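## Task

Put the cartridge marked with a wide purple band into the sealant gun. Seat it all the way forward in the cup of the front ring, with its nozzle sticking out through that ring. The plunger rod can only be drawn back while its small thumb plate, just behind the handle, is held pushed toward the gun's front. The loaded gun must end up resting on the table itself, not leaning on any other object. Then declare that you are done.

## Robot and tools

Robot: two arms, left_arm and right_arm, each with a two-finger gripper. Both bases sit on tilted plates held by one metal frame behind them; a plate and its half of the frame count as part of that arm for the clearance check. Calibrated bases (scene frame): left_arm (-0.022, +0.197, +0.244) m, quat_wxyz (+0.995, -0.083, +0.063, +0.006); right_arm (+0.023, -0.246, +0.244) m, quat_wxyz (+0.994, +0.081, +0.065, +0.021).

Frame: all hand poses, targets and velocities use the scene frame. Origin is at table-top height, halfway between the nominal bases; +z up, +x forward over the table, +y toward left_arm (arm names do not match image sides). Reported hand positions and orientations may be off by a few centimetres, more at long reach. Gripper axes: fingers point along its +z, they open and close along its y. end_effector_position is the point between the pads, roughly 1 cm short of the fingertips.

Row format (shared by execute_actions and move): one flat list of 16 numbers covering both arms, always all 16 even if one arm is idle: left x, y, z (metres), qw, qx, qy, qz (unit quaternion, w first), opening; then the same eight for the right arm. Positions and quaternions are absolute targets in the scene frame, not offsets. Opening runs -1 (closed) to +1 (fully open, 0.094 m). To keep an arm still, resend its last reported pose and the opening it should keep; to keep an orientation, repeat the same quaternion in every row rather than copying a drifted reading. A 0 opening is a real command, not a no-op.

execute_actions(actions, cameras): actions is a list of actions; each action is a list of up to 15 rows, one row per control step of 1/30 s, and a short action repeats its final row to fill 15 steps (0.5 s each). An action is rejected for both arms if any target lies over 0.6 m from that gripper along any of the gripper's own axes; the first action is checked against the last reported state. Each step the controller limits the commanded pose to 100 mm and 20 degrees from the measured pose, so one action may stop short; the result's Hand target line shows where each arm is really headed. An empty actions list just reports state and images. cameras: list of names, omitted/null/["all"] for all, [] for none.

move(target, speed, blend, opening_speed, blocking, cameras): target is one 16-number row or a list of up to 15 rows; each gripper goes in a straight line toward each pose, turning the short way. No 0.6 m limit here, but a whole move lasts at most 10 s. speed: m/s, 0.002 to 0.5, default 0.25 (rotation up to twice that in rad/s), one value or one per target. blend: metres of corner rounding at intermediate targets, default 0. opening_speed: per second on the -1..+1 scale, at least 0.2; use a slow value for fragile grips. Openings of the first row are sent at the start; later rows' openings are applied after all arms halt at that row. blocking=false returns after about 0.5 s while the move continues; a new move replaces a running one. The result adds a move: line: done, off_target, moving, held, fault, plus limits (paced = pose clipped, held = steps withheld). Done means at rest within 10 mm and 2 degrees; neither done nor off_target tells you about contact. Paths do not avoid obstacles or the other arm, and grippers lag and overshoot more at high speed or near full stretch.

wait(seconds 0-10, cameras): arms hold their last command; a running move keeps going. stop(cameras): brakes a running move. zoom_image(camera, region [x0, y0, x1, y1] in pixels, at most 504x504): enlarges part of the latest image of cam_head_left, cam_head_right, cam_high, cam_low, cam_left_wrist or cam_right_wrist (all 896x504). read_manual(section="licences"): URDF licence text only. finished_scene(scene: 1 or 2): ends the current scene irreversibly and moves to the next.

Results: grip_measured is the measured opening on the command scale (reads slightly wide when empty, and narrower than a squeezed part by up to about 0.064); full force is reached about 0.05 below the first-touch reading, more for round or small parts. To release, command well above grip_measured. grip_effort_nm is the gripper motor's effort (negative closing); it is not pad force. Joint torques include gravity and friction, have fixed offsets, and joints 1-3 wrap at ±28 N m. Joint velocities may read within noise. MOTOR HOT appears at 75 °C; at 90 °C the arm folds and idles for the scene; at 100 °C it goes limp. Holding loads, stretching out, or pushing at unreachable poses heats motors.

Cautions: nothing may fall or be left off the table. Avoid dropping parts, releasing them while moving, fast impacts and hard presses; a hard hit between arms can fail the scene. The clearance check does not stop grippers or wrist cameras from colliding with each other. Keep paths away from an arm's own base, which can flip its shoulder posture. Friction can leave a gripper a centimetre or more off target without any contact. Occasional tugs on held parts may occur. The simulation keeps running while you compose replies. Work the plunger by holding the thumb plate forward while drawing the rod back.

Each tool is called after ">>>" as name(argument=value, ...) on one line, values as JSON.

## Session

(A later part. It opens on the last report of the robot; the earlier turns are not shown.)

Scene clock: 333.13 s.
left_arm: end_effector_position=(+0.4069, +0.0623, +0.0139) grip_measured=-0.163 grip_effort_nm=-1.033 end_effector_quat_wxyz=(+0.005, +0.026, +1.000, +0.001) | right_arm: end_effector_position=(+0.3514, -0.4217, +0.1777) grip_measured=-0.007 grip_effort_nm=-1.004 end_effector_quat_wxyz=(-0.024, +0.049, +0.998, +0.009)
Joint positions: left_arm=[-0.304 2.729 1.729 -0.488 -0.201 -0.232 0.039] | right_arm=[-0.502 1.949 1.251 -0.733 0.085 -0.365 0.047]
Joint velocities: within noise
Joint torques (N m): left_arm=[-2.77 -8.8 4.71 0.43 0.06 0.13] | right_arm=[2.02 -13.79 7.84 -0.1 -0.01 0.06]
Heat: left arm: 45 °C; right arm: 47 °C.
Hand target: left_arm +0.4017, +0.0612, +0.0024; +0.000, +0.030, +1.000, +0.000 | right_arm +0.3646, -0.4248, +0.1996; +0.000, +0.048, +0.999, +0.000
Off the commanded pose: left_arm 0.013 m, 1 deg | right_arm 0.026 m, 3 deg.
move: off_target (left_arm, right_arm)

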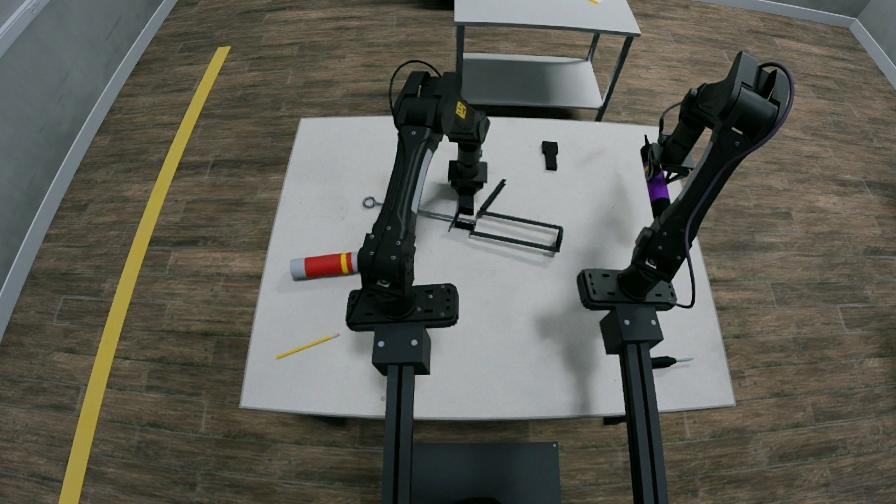

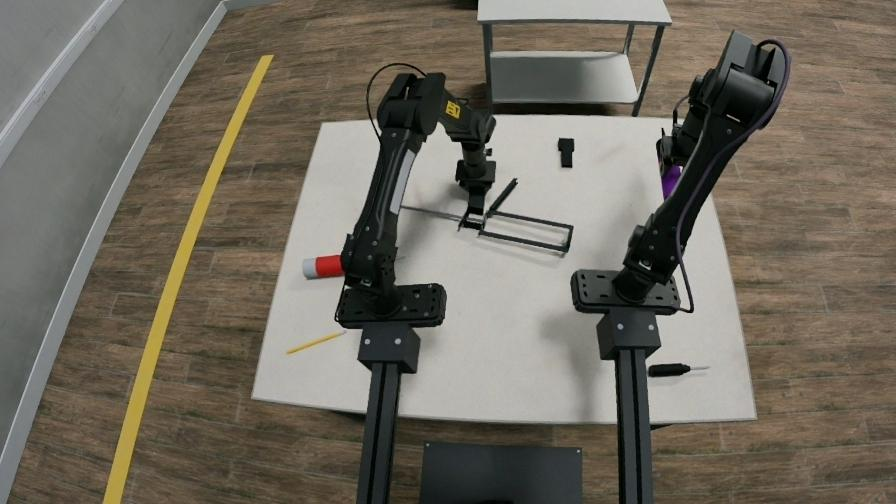

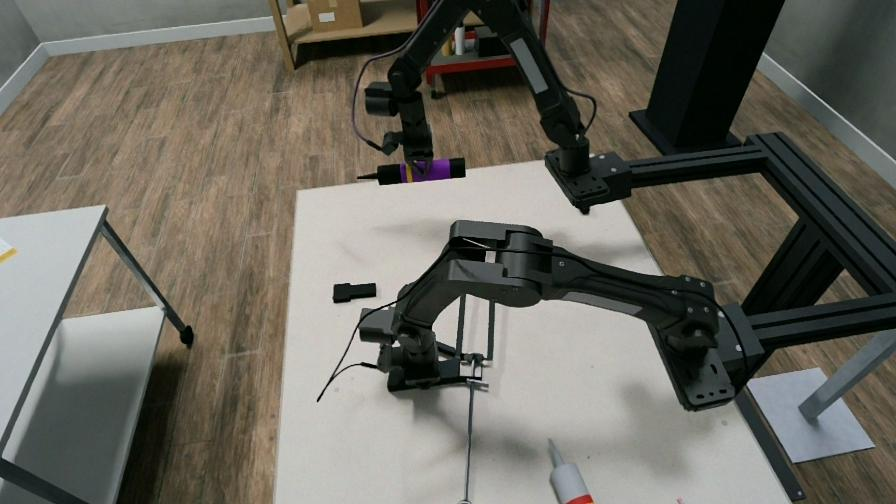

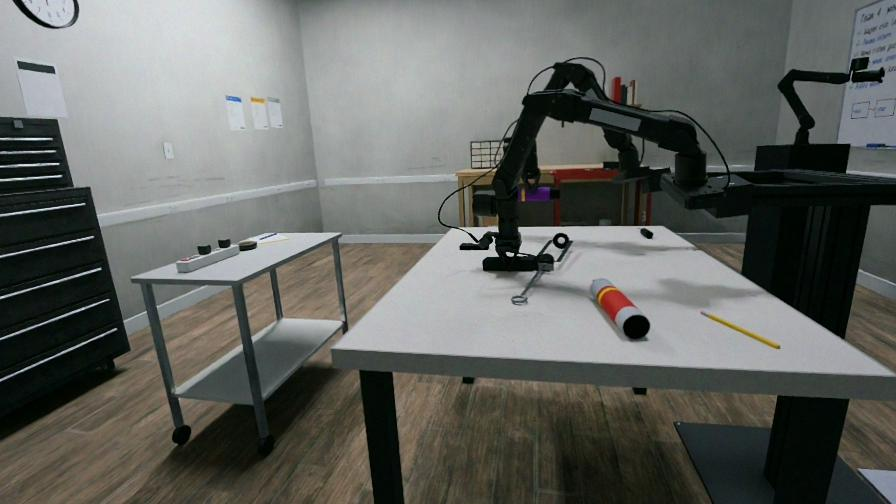

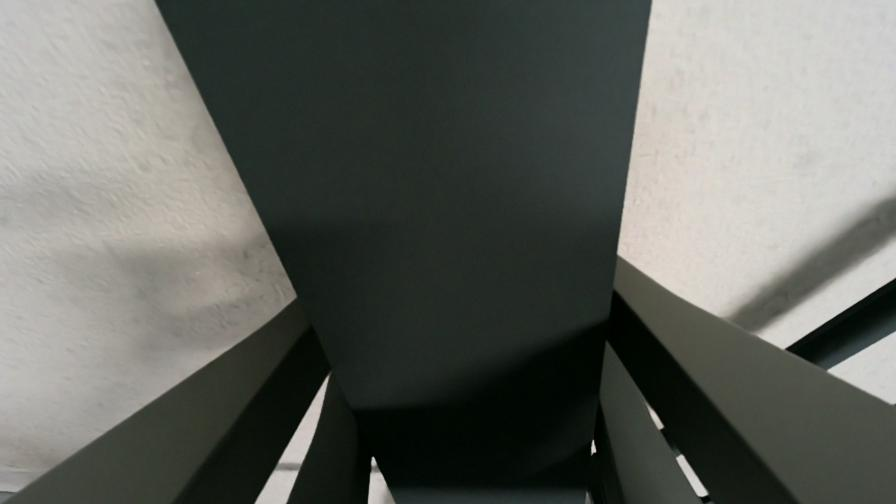

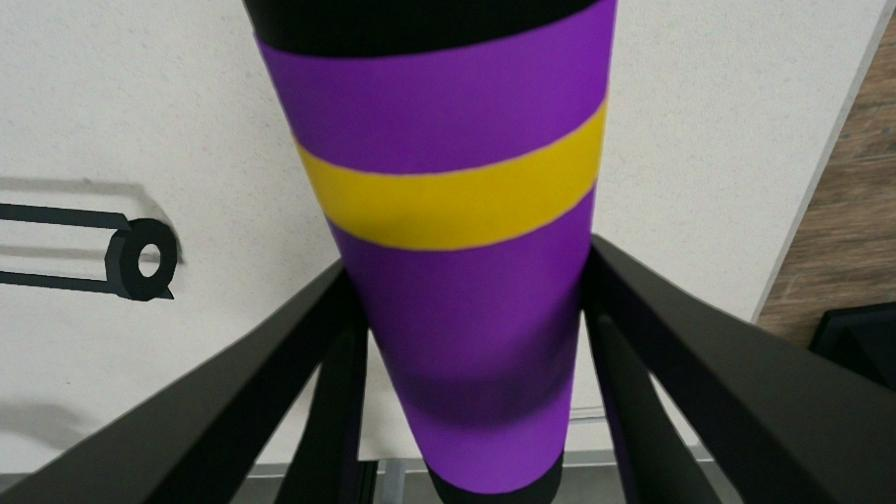

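>>> move(target=[0.402,0.061,0.006,0,0.03,0.9995,0,-0.3,0.33,-0.26,0.23,-0.068,0.796,0.5945,0.0907,-0.1], speed=0.2)

Scene clock: 358.07 s.
left_arm: end_effector_position=(+0.4069, +0.0623, +0.0139) grip_measured=-0.163 grip_effort_nm=-1.033 end_effector_quat_wxyz=(+0.005, +0.026, +1.000, +0.001) | right_arm: end_effector_position=(+0.3224, -0.2656, +0.2176) grip_measured=-0.007 grip_effort_nm=-1.009 end_effector_quat_wxyz=(-0.076, +0.799, +0.593, +0.067)
Joint positions: left_arm=[-0.304 2.729 1.729 -0.488 -0.201 -0.232 0.039] | right_arm=[-0.149 1.656 0.928 -0.699 -0.059 1.748 0.047]
Joint velocities: within noise
Joint torques (N m): left_arm=[-2.77 -9.63 4.38 0.34 0.02 0.11] | right_arm=[2.48 -10.59 5.3 0.27 -0.28 0.07]
Heat: left arm: 42 °C; right arm: 49 °C.
Hand target: left_arm +0.4019, +0.0611, +0.0062; +0.000, +0.030, +1.000, +0.000 | right_arm +0.3299, -0.2601, +0.2298; -0.068, +0.796, +0.595, +0.091
Off the commanded pose: left_arm 0.009 m, 1 deg | right_arm 0.016 m, 3 deg.
move: off_target (right_arm)

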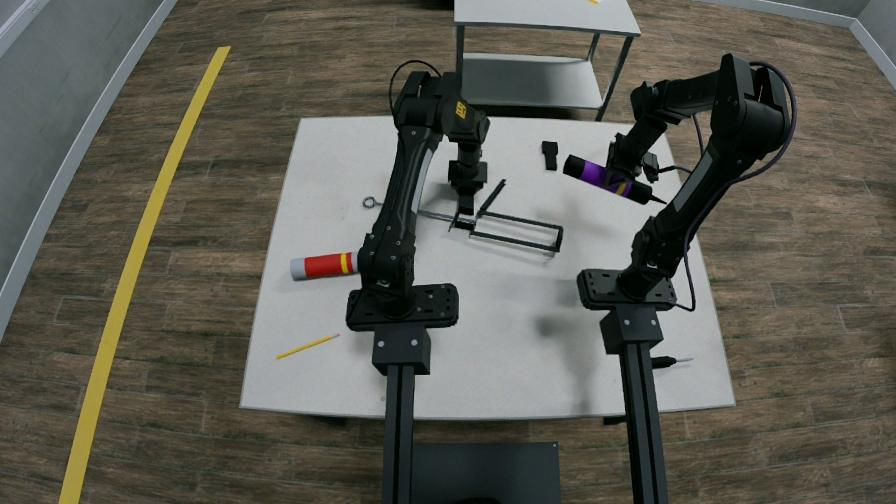

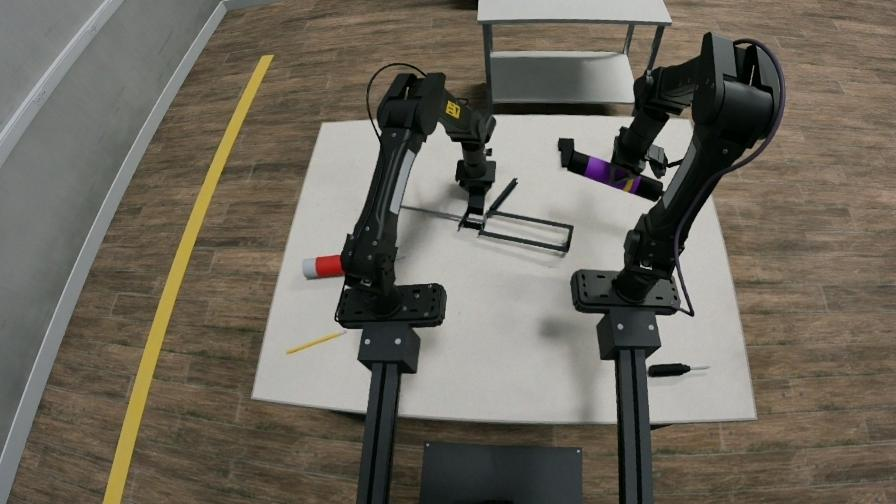

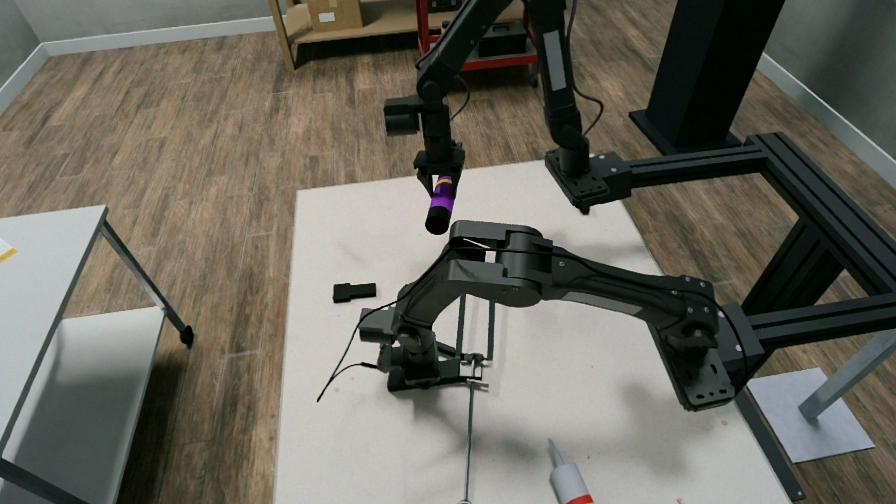

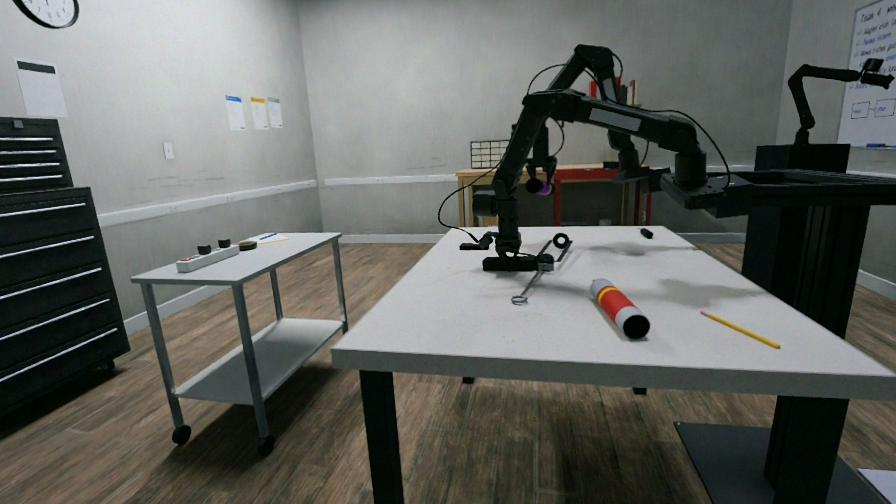

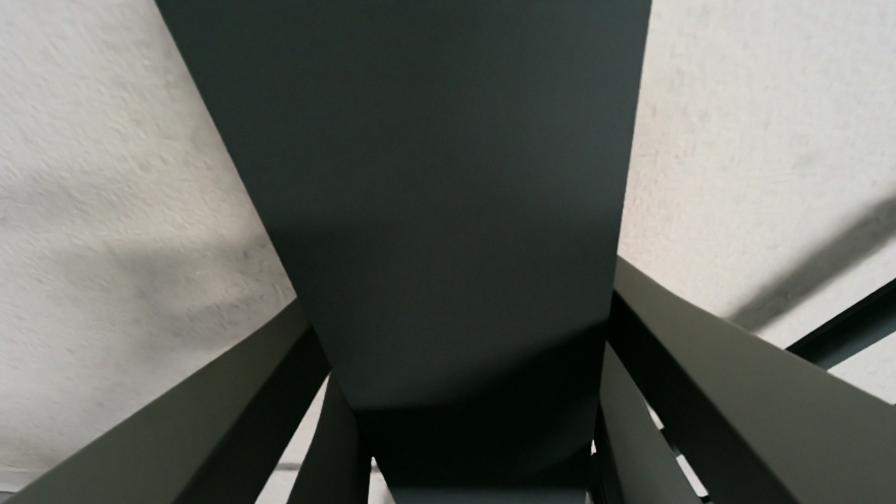

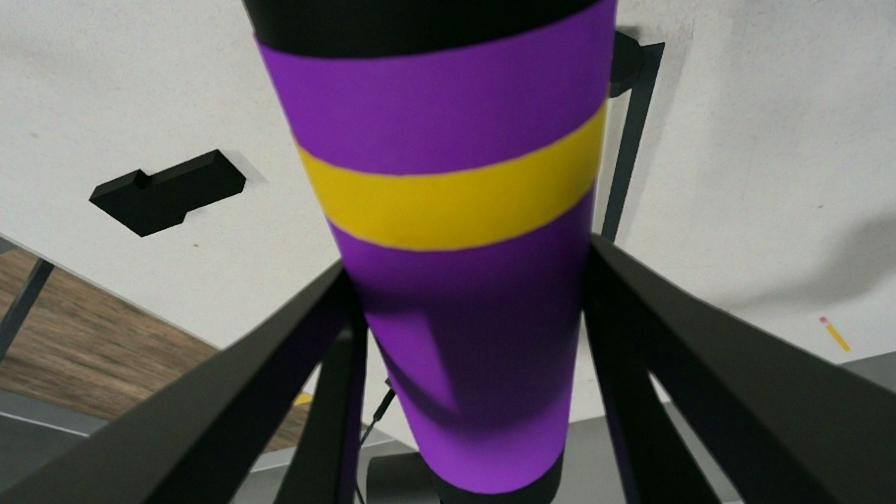

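>>> move(target=[0.402,0.061,0.006,0,0.03,0.9995,0,-0.3,0.345,-0.285,0.10,0,0.801,0.5985,0,-0.1], cameras=["cam_head_left","cam_high"], speed=0.15)

>>> move(target=[0.402,0.061,0.006,0,0.03,0.9995,0,-0.3,0.345,-0.285,0.046,0,0.801,0.5985,0,-0.1], cameras=["cam_low","cam_high","cam_right_wrist"], speed=0.06)

Scene clock: 368.27 s.
left_arm: end_effector_position=(+0.4069, +0.0623, +0.0139) grip_measured=-0.163 grip_effort_nm=-1.028 end_effector_quat_wxyz=(+0.005, +0.026, +1.000, +0.001) | right_arm: end_effector_position=(+0.3365, -0.2842, +0.0984) grip_measured=-0.007 grip_effort_nm=-1.009 end_effector_quat_wxyz=(-0.011, +0.803, +0.597, -0.002)
Joint positions: left_arm=[-0.304 2.729 1.729 -0.488 -0.201 -0.232 0.039] | right_arm=[-0.149 2.073 0.922 -0.287 0.13 1.748 0.047]
Joint velocities: within noise
Joint torques (N m): left_arm=[-2.77 -9.61 4.26 0.35 0.02 0.07] | right_arm=[2.17 -8.39 4.98 0.23 0.15 0.02]
Heat: left arm: 42 °C; right arm: 47 °C.
Hand target: left_arm +0.4019, +0.0611, +0.0062; +0.000, +0.030, +1.000, +0.000 | right_arm +0.3449, -0.2850, +0.1001; +0.000, +0.801, +0.599, +0.000
Off the commanded pose: left_arm 0.009 m, 1 deg | right_arm 0.009 m, 1 deg.
move: done
Images, in order (width x height): cam_head_left 896x504, cam_high 896x504.

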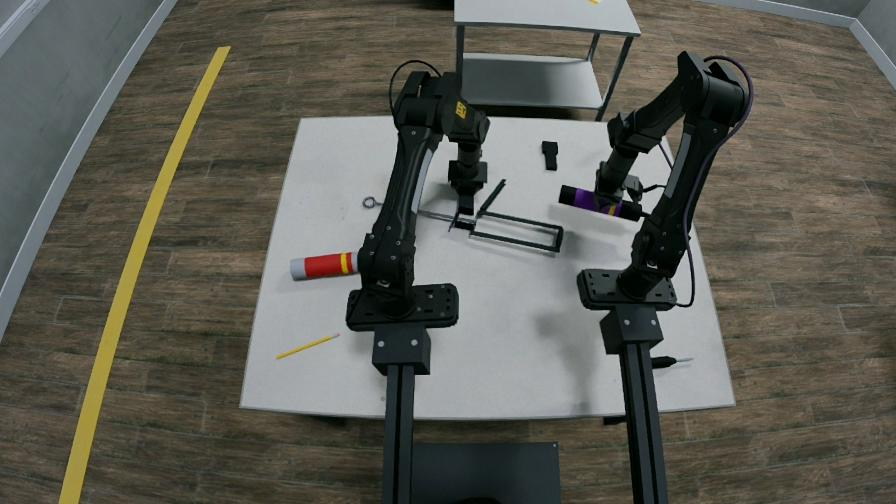

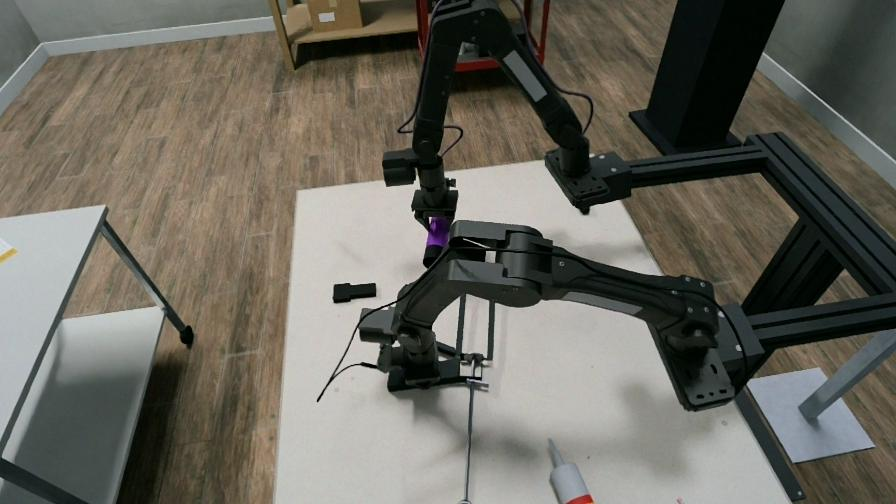

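Scene clock: 369.77 s.
left_arm: end_effector_position=(+0.4069, +0.0623, +0.0139) grip_measured=-0.163 grip_effort_nm=-1.028 end_effector_quat_wxyz=(+0.005, +0.026, +1.000, +0.001) | right_arm: end_effector_position=(+0.3375, -0.2801, +0.0462) grip_measured=-0.007 grip_effort_nm=-1.009 end_effector_quat_wxyz=(-0.010, +0.800, +0.599, -0.002)
Joint positions: left_arm=[-0.304 2.729 1.729 -0.488 -0.201 -0.232 0.039] | right_arm=[-0.158 2.268 0.952 -0.119 0.131 1.731 0.047]
Joint velocities: within noise
Joint torques (N m): left_arm=[-2.73 -9.74 4.34 0.38 0.03 0.09] | right_arm=[1.03 -8.7 4.04 0.25 0.12 -0.05]
Heat: left arm: 42 °C; right arm: 47 °C.
Hand target: left_arm +0.4019, +0.0611, +0.0062; +0.000, +0.030, +1.000, +0.000 | right_arm +0.3448, -0.2850, +0.0461; +0.000, +0.801, +0.599, +0.000
Off the commanded pose: left_arm 0.009 m, 1 deg | right_arm 0.009 m, 1 deg.
move: done
Images, in order (width x height): cam_high 896x504, cam_low 896x504, cam_right_wrist 896x504.

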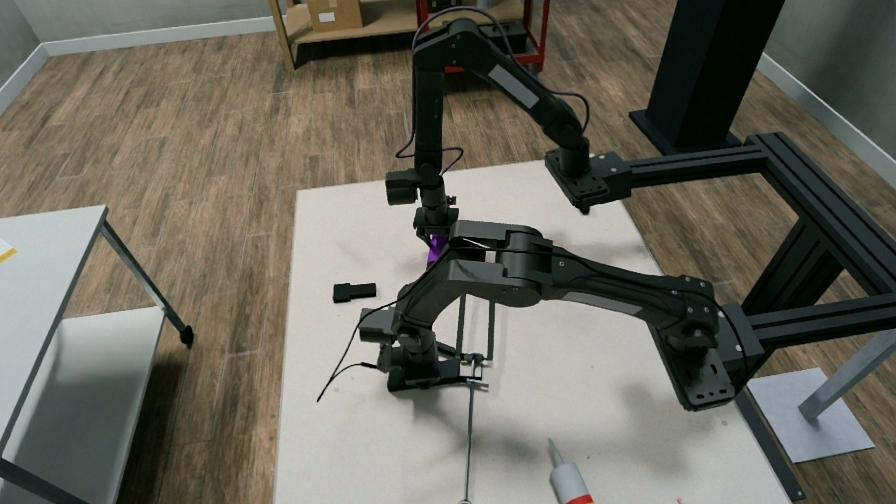

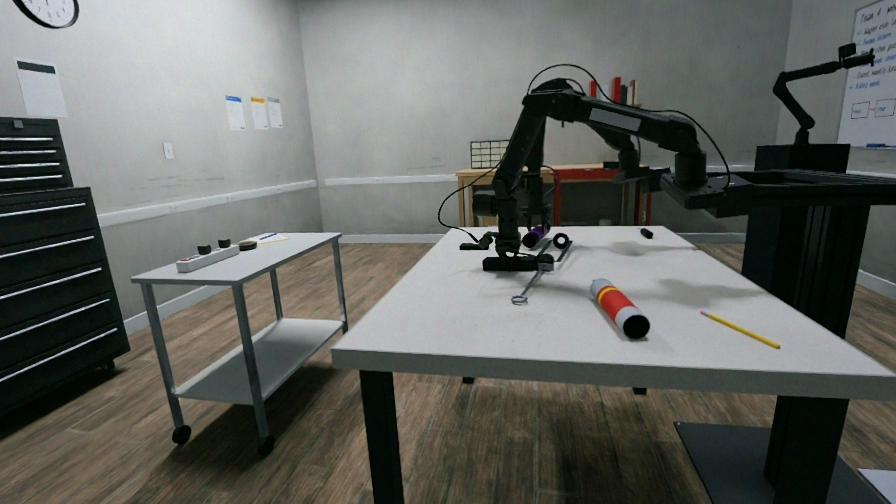

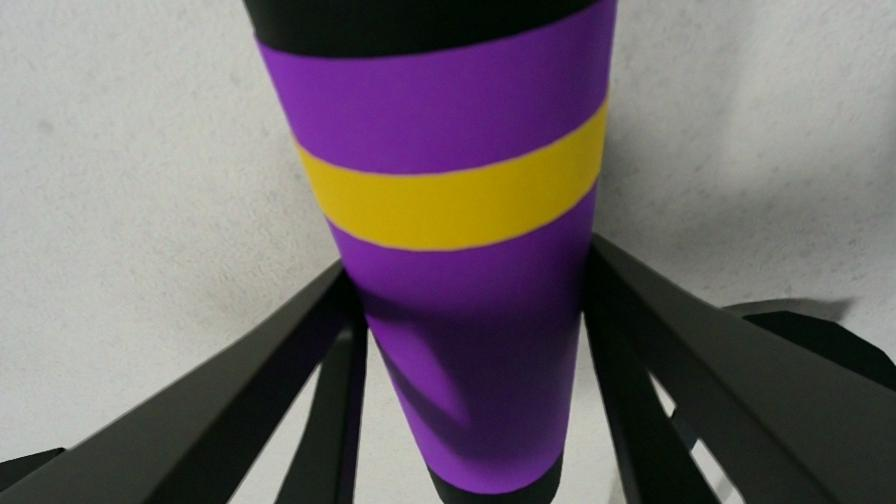

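>>> move(target=[0.402,0.061,0.006,0,0.03,0.9995,0,-0.3,0.343,-0.285,0.036,0,0.801,0.5985,0,-0.1], cameras=["cam_right_wrist"], speed=0.03)

Scene clock: 374.30 s.
left_arm: end_effector_position=(+0.4069, +0.0623, +0.0139) grip_measured=-0.163 grip_effort_nm=-1.028 end_effector_quat_wxyz=(+0.005, +0.026, +1.000, +0.001) | right_arm: end_effector_position=(+0.3365, -0.2804, +0.0371) grip_measured=-0.007 grip_effort_nm=-1.013 end_effector_quat_wxyz=(-0.009, +0.800, +0.600, -0.002)
Joint positions: left_arm=[-0.304 2.729 1.729 -0.488 -0.201 -0.232 0.039] | right_arm=[-0.163 2.301 0.956 -0.087 0.131 1.726 0.047]
Joint velocities: within noise
Joint torques (N m): left_arm=[-2.81 -9.65 4.37 0.37 0 0.09] | right_arm=[0.95 -8.59 3.66 0.29 0.09 -0.06]
Heat: left arm: 42 °C; right arm: 46 °C.
Hand target: left_arm +0.4019, +0.0611, +0.0062; +0.000, +0.030, +1.000, +0.000 | right_arm +0.3429, -0.2850, +0.0361; +0.000, +0.801, +0.598, +0.000
Off the commanded pose: left_arm 0.009 m, 1 deg | right_arm 0.008 m, 1 deg.
move: done
Images, in order (width x height): cam_right_wrist 896x504.

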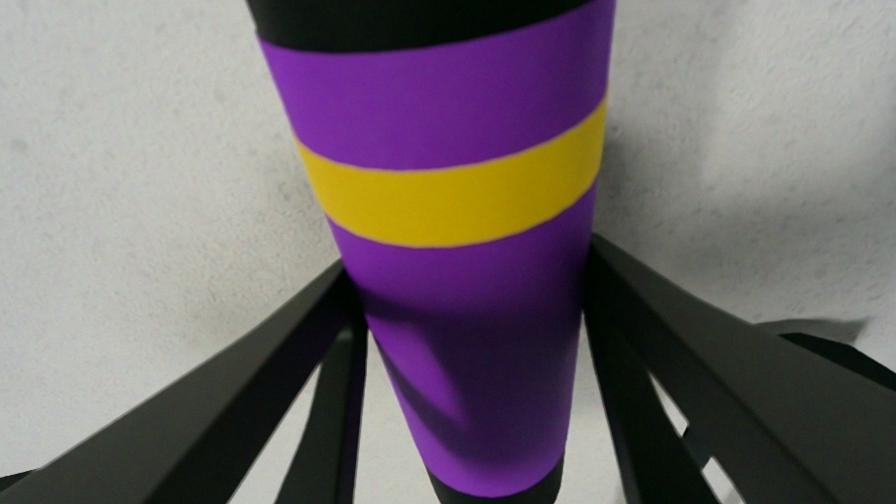

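>>> move(target=[[0.402,0.061,0.006,0,0.03,0.9995,0,-0.3,0.343,-0.285,0.036,0,0.801,0.5985,0,0.2],[0.402,0.061,0.006,0,0.03,0.9995,0,-0.3,0.343,-0.285,0.038,0,0.801,0.5985,0,0.8],[0.402,0.061,0.006,0,0.03,0.9995,0,-0.3,0.343,-0.285,0.15,0,0.801,0.5985,0,0.8],[0.402,0.061,0.006,0,0.03,0.9995,0,-0.3,0.343,-0.285,0.15,0,0.1435,0.9897,0,0.8],[0.402,0.061,0.006,0,0.03,0.9995,0,-0.3,0.343,-0.285,0.15,0,-0.598,0.801,0,0.8]], speed=[0.05,0.05,0.12,0.4,0.4])

Scene clock: 389.07 s.
left_arm: end_effector_position=(+0.4069, +0.0623, +0.0139) grip_measured=-0.163 grip_effort_nm=-1.033 end_effector_quat_wxyz=(+0.005, +0.026, +1.000, +0.001) | right_arm: end_effector_position=(+0.3377, -0.2866, +0.1416) grip_measured=+0.797 grip_effort_nm=0.159 end_effector_quat_wxyz=(-0.007, -0.592, +0.806, +0.006)
Joint positions: left_arm=[-0.304 2.729 1.729 -0.488 -0.201 -0.232 0.039] | right_arm=[-0.128 1.93 0.936 -0.447 0.147 -1.362 0.084]
Joint velocities: within noise
Joint torques (N m): left_arm=[-2.85 -9.61 4.38 0.34 0.03 0.11] | right_arm=[2.32 -10.24 4.88 0.04 0.01 -0.04]
Heat: left arm: 42 °C; right arm: 46 °C.
Hand target: left_arm +0.4019, +0.0611, +0.0062; +0.000, +0.030, +1.000, +0.000 | right_arm +0.3430, -0.2849, +0.1498; +0.000, -0.598, +0.801, +0.000
Off the commanded pose: left_arm 0.009 m, 1 deg | right_arm 0.010 m, 1 deg.
move: done

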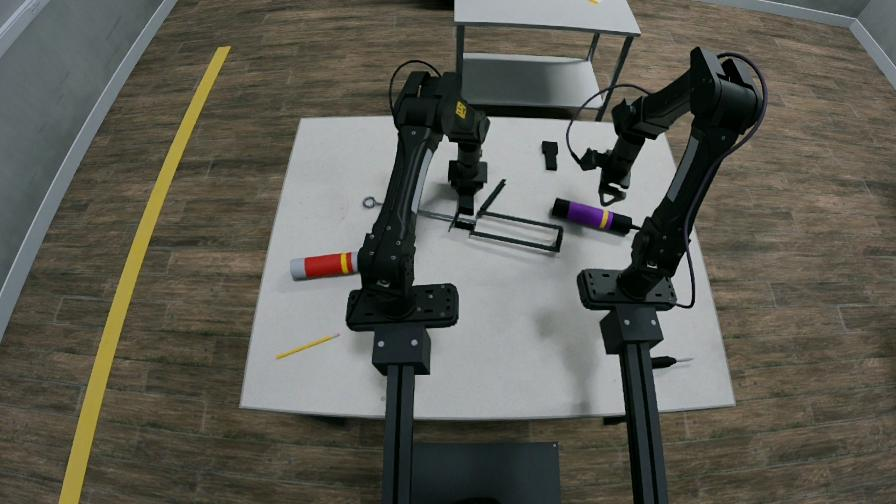

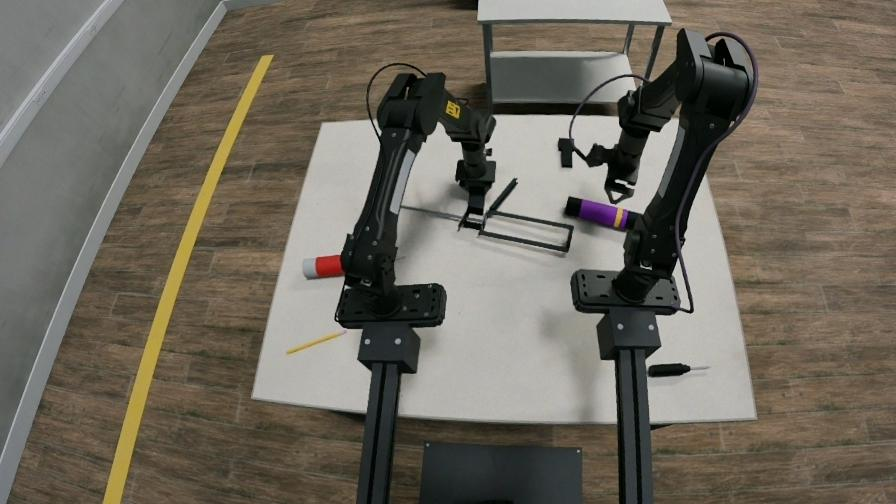

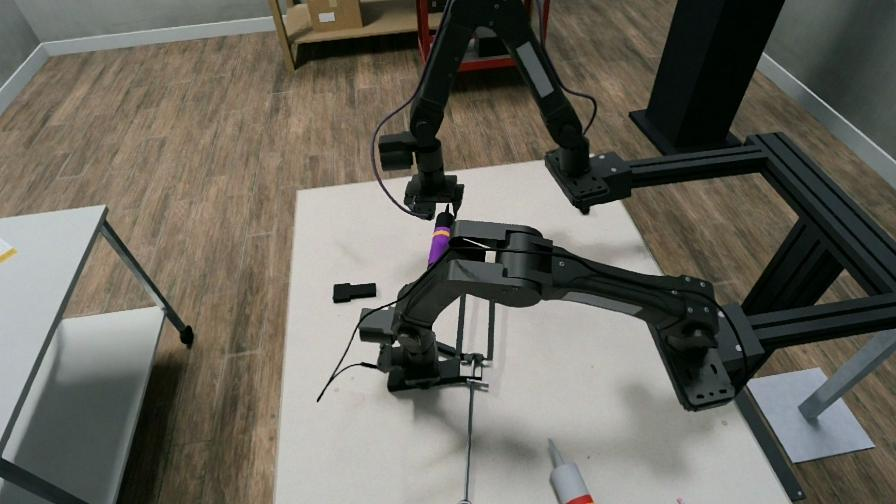

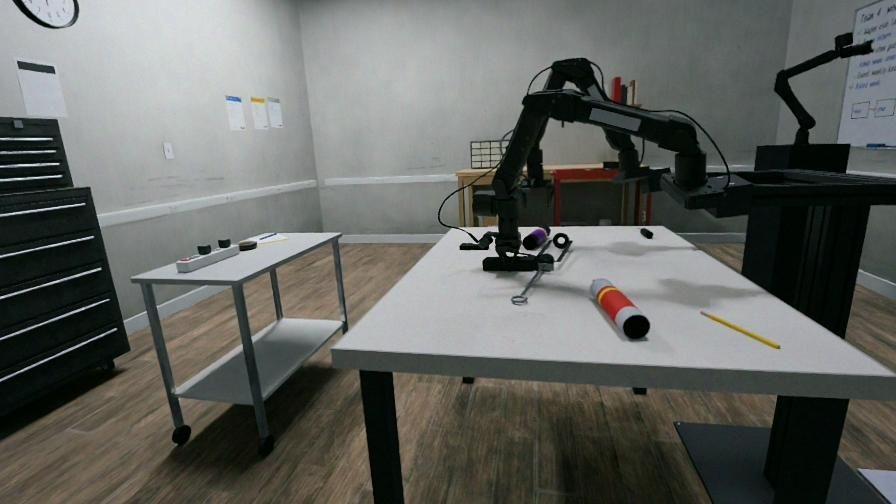

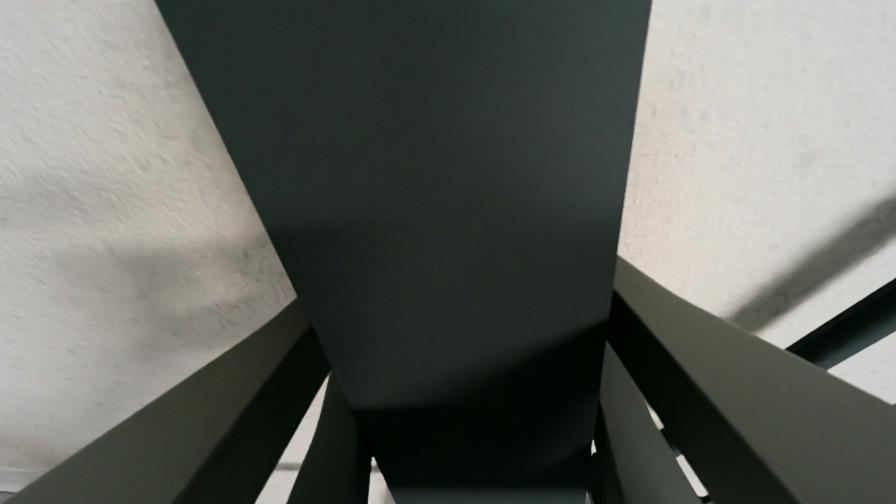

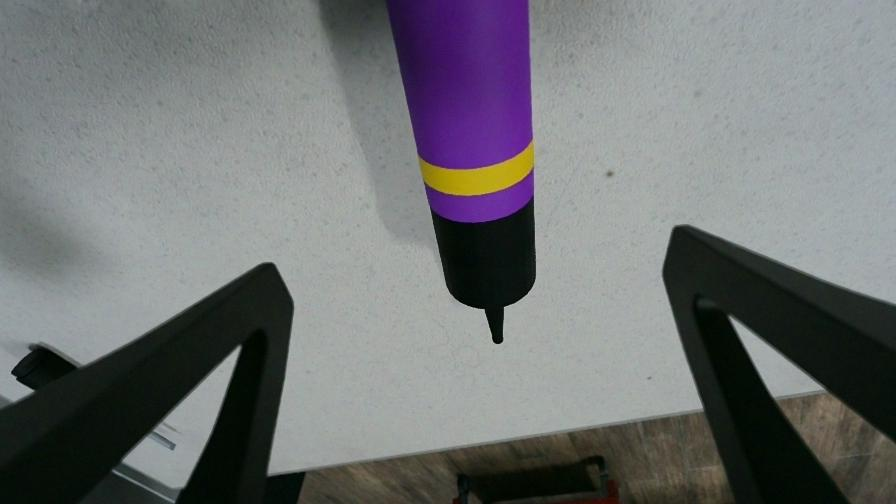

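>>> move(target=[0.402,0.061,0.006,0,0.03,0.9995,0,-0.3,0.343,-0.280,0.07,0,-0.6017,0.7986,0,0.8], cameras=["cam_right_wrist"], speed=0.12)

Scene clock: 414.03 s.
left_arm: end_effector_position=(+0.4069, +0.0623, +0.0139) grip_measured=-0.163 grip_effort_nm=-1.033 end_effector_quat_wxyz=(+0.005, +0.026, +1.000, +0.001) | right_arm: end_effector_position=(+0.3409, -0.2768, +0.0732) grip_measured=+0.797 grip_effort_nm=0.164 end_effector_quat_wxyz=(-0.002, -0.604, +0.797, +0.002)
Joint positions: left_arm=[-0.304 2.729 1.729 -0.488 -0.201 -0.232 0.039] | right_arm=[-0.128 2.171 0.934 -0.192 0.147 -1.393 0.084]
Joint velocities: within noise
Joint torques (N m): left_arm=[-2.71 -9.7 4.26 0.36 0.06 0.11] | right_arm=[0.46 -8.01 3.41 0.36 -0.01 -0.07]
Heat: left arm: 42 °C; right arm: 46 °C.
Hand target: left_arm +0.4019, +0.0611, +0.0062; +0.000, +0.030, +1.000, +0.000 | right_arm +0.3430, -0.2800, +0.0701; +0.000, -0.602, +0.799, +0.000
Off the commanded pose: left_arm 0.009 m, 1 deg | right_arm 0.005 m, 0 deg.
move: done
Images, in order (width x height): cam_right_wrist 896x504.

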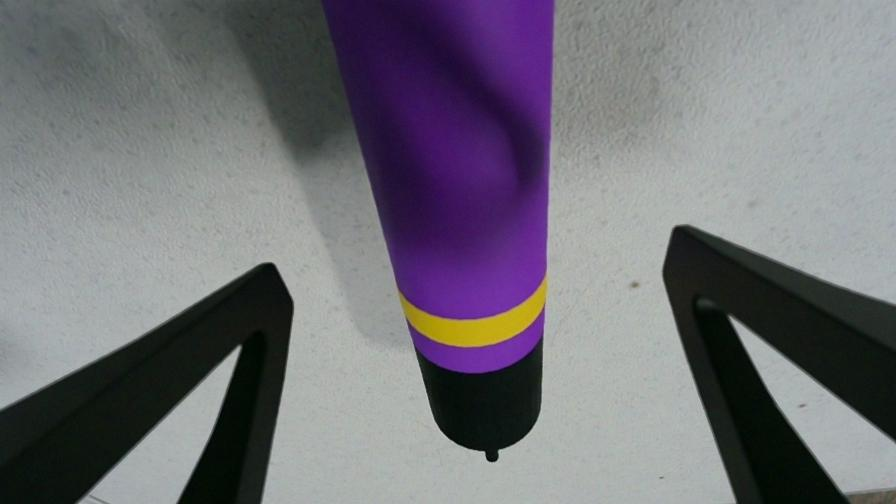

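>>> move(target=[0.402,0.061,0.006,0,0.03,0.9995,0,-0.3,0.345,-0.284,0.033,0,-0.6017,0.7986,0,0.8], speed=0.1, cameras=["cam_right_wrist","cam_high"])

Scene clock: 424.27 s.
left_arm: end_effector_position=(+0.4069, +0.0623, +0.0139) grip_measured=-0.163 grip_effort_nm=-1.033 end_effector_quat_wxyz=(+0.005, +0.026, +1.000, +0.001) | right_arm: end_effector_position=(+0.3415, -0.2826, +0.0367) grip_measured=+0.797 grip_effort_nm=0.164 end_effector_quat_wxyz=(-0.005, -0.603, +0.798, +0.001)
Joint positions: left_arm=[-0.304 2.729 1.729 -0.488 -0.201 -0.232 0.039] | right_arm=[-0.159 2.308 0.973 -0.091 0.147 -1.42 0.084]
Joint velocities: within noise
Joint torques (N m): left_arm=[-2.73 -9.59 4.38 0.34 0.05 0.08] | right_arm=[0.94 -8.01 3.29 0.33 -0.04 -0.1]
Heat: left arm: 42 °C; right arm: 46 °C.
Hand target: left_arm +0.4019, +0.0611, +0.0062; +0.000, +0.030, +1.000, +0.000 | right_arm +0.3449, -0.2840, +0.0331; +0.000, -0.602, +0.799, +0.000
Off the commanded pose: left_arm 0.009 m, 1 deg | right_arm 0.005 m, 1 deg.
move: done
Images, in order (width x height): cam_high 896x504, cam_right_wrist 896x504.

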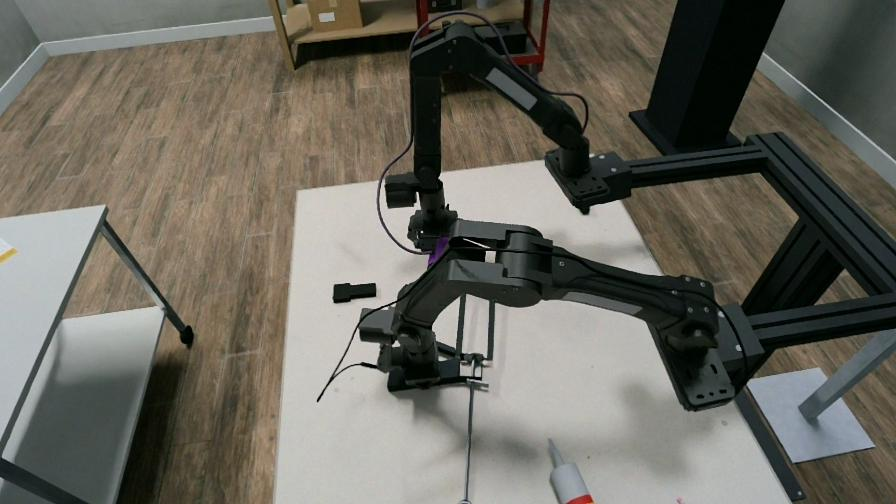

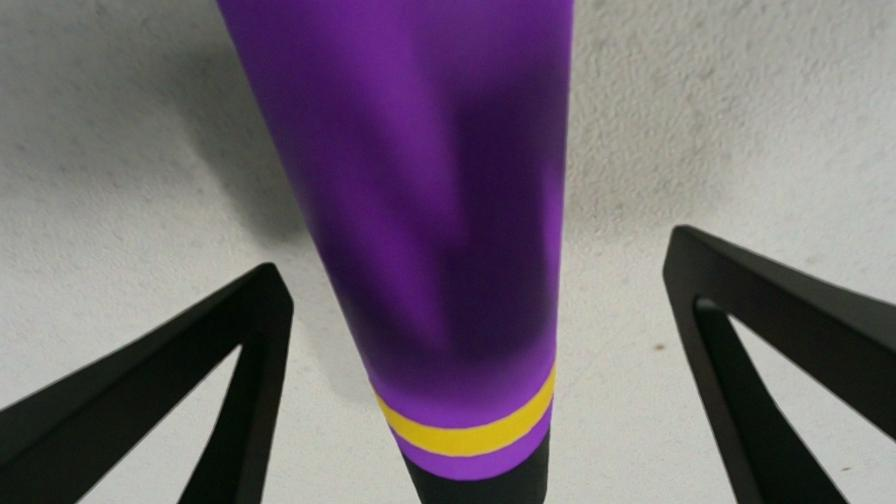

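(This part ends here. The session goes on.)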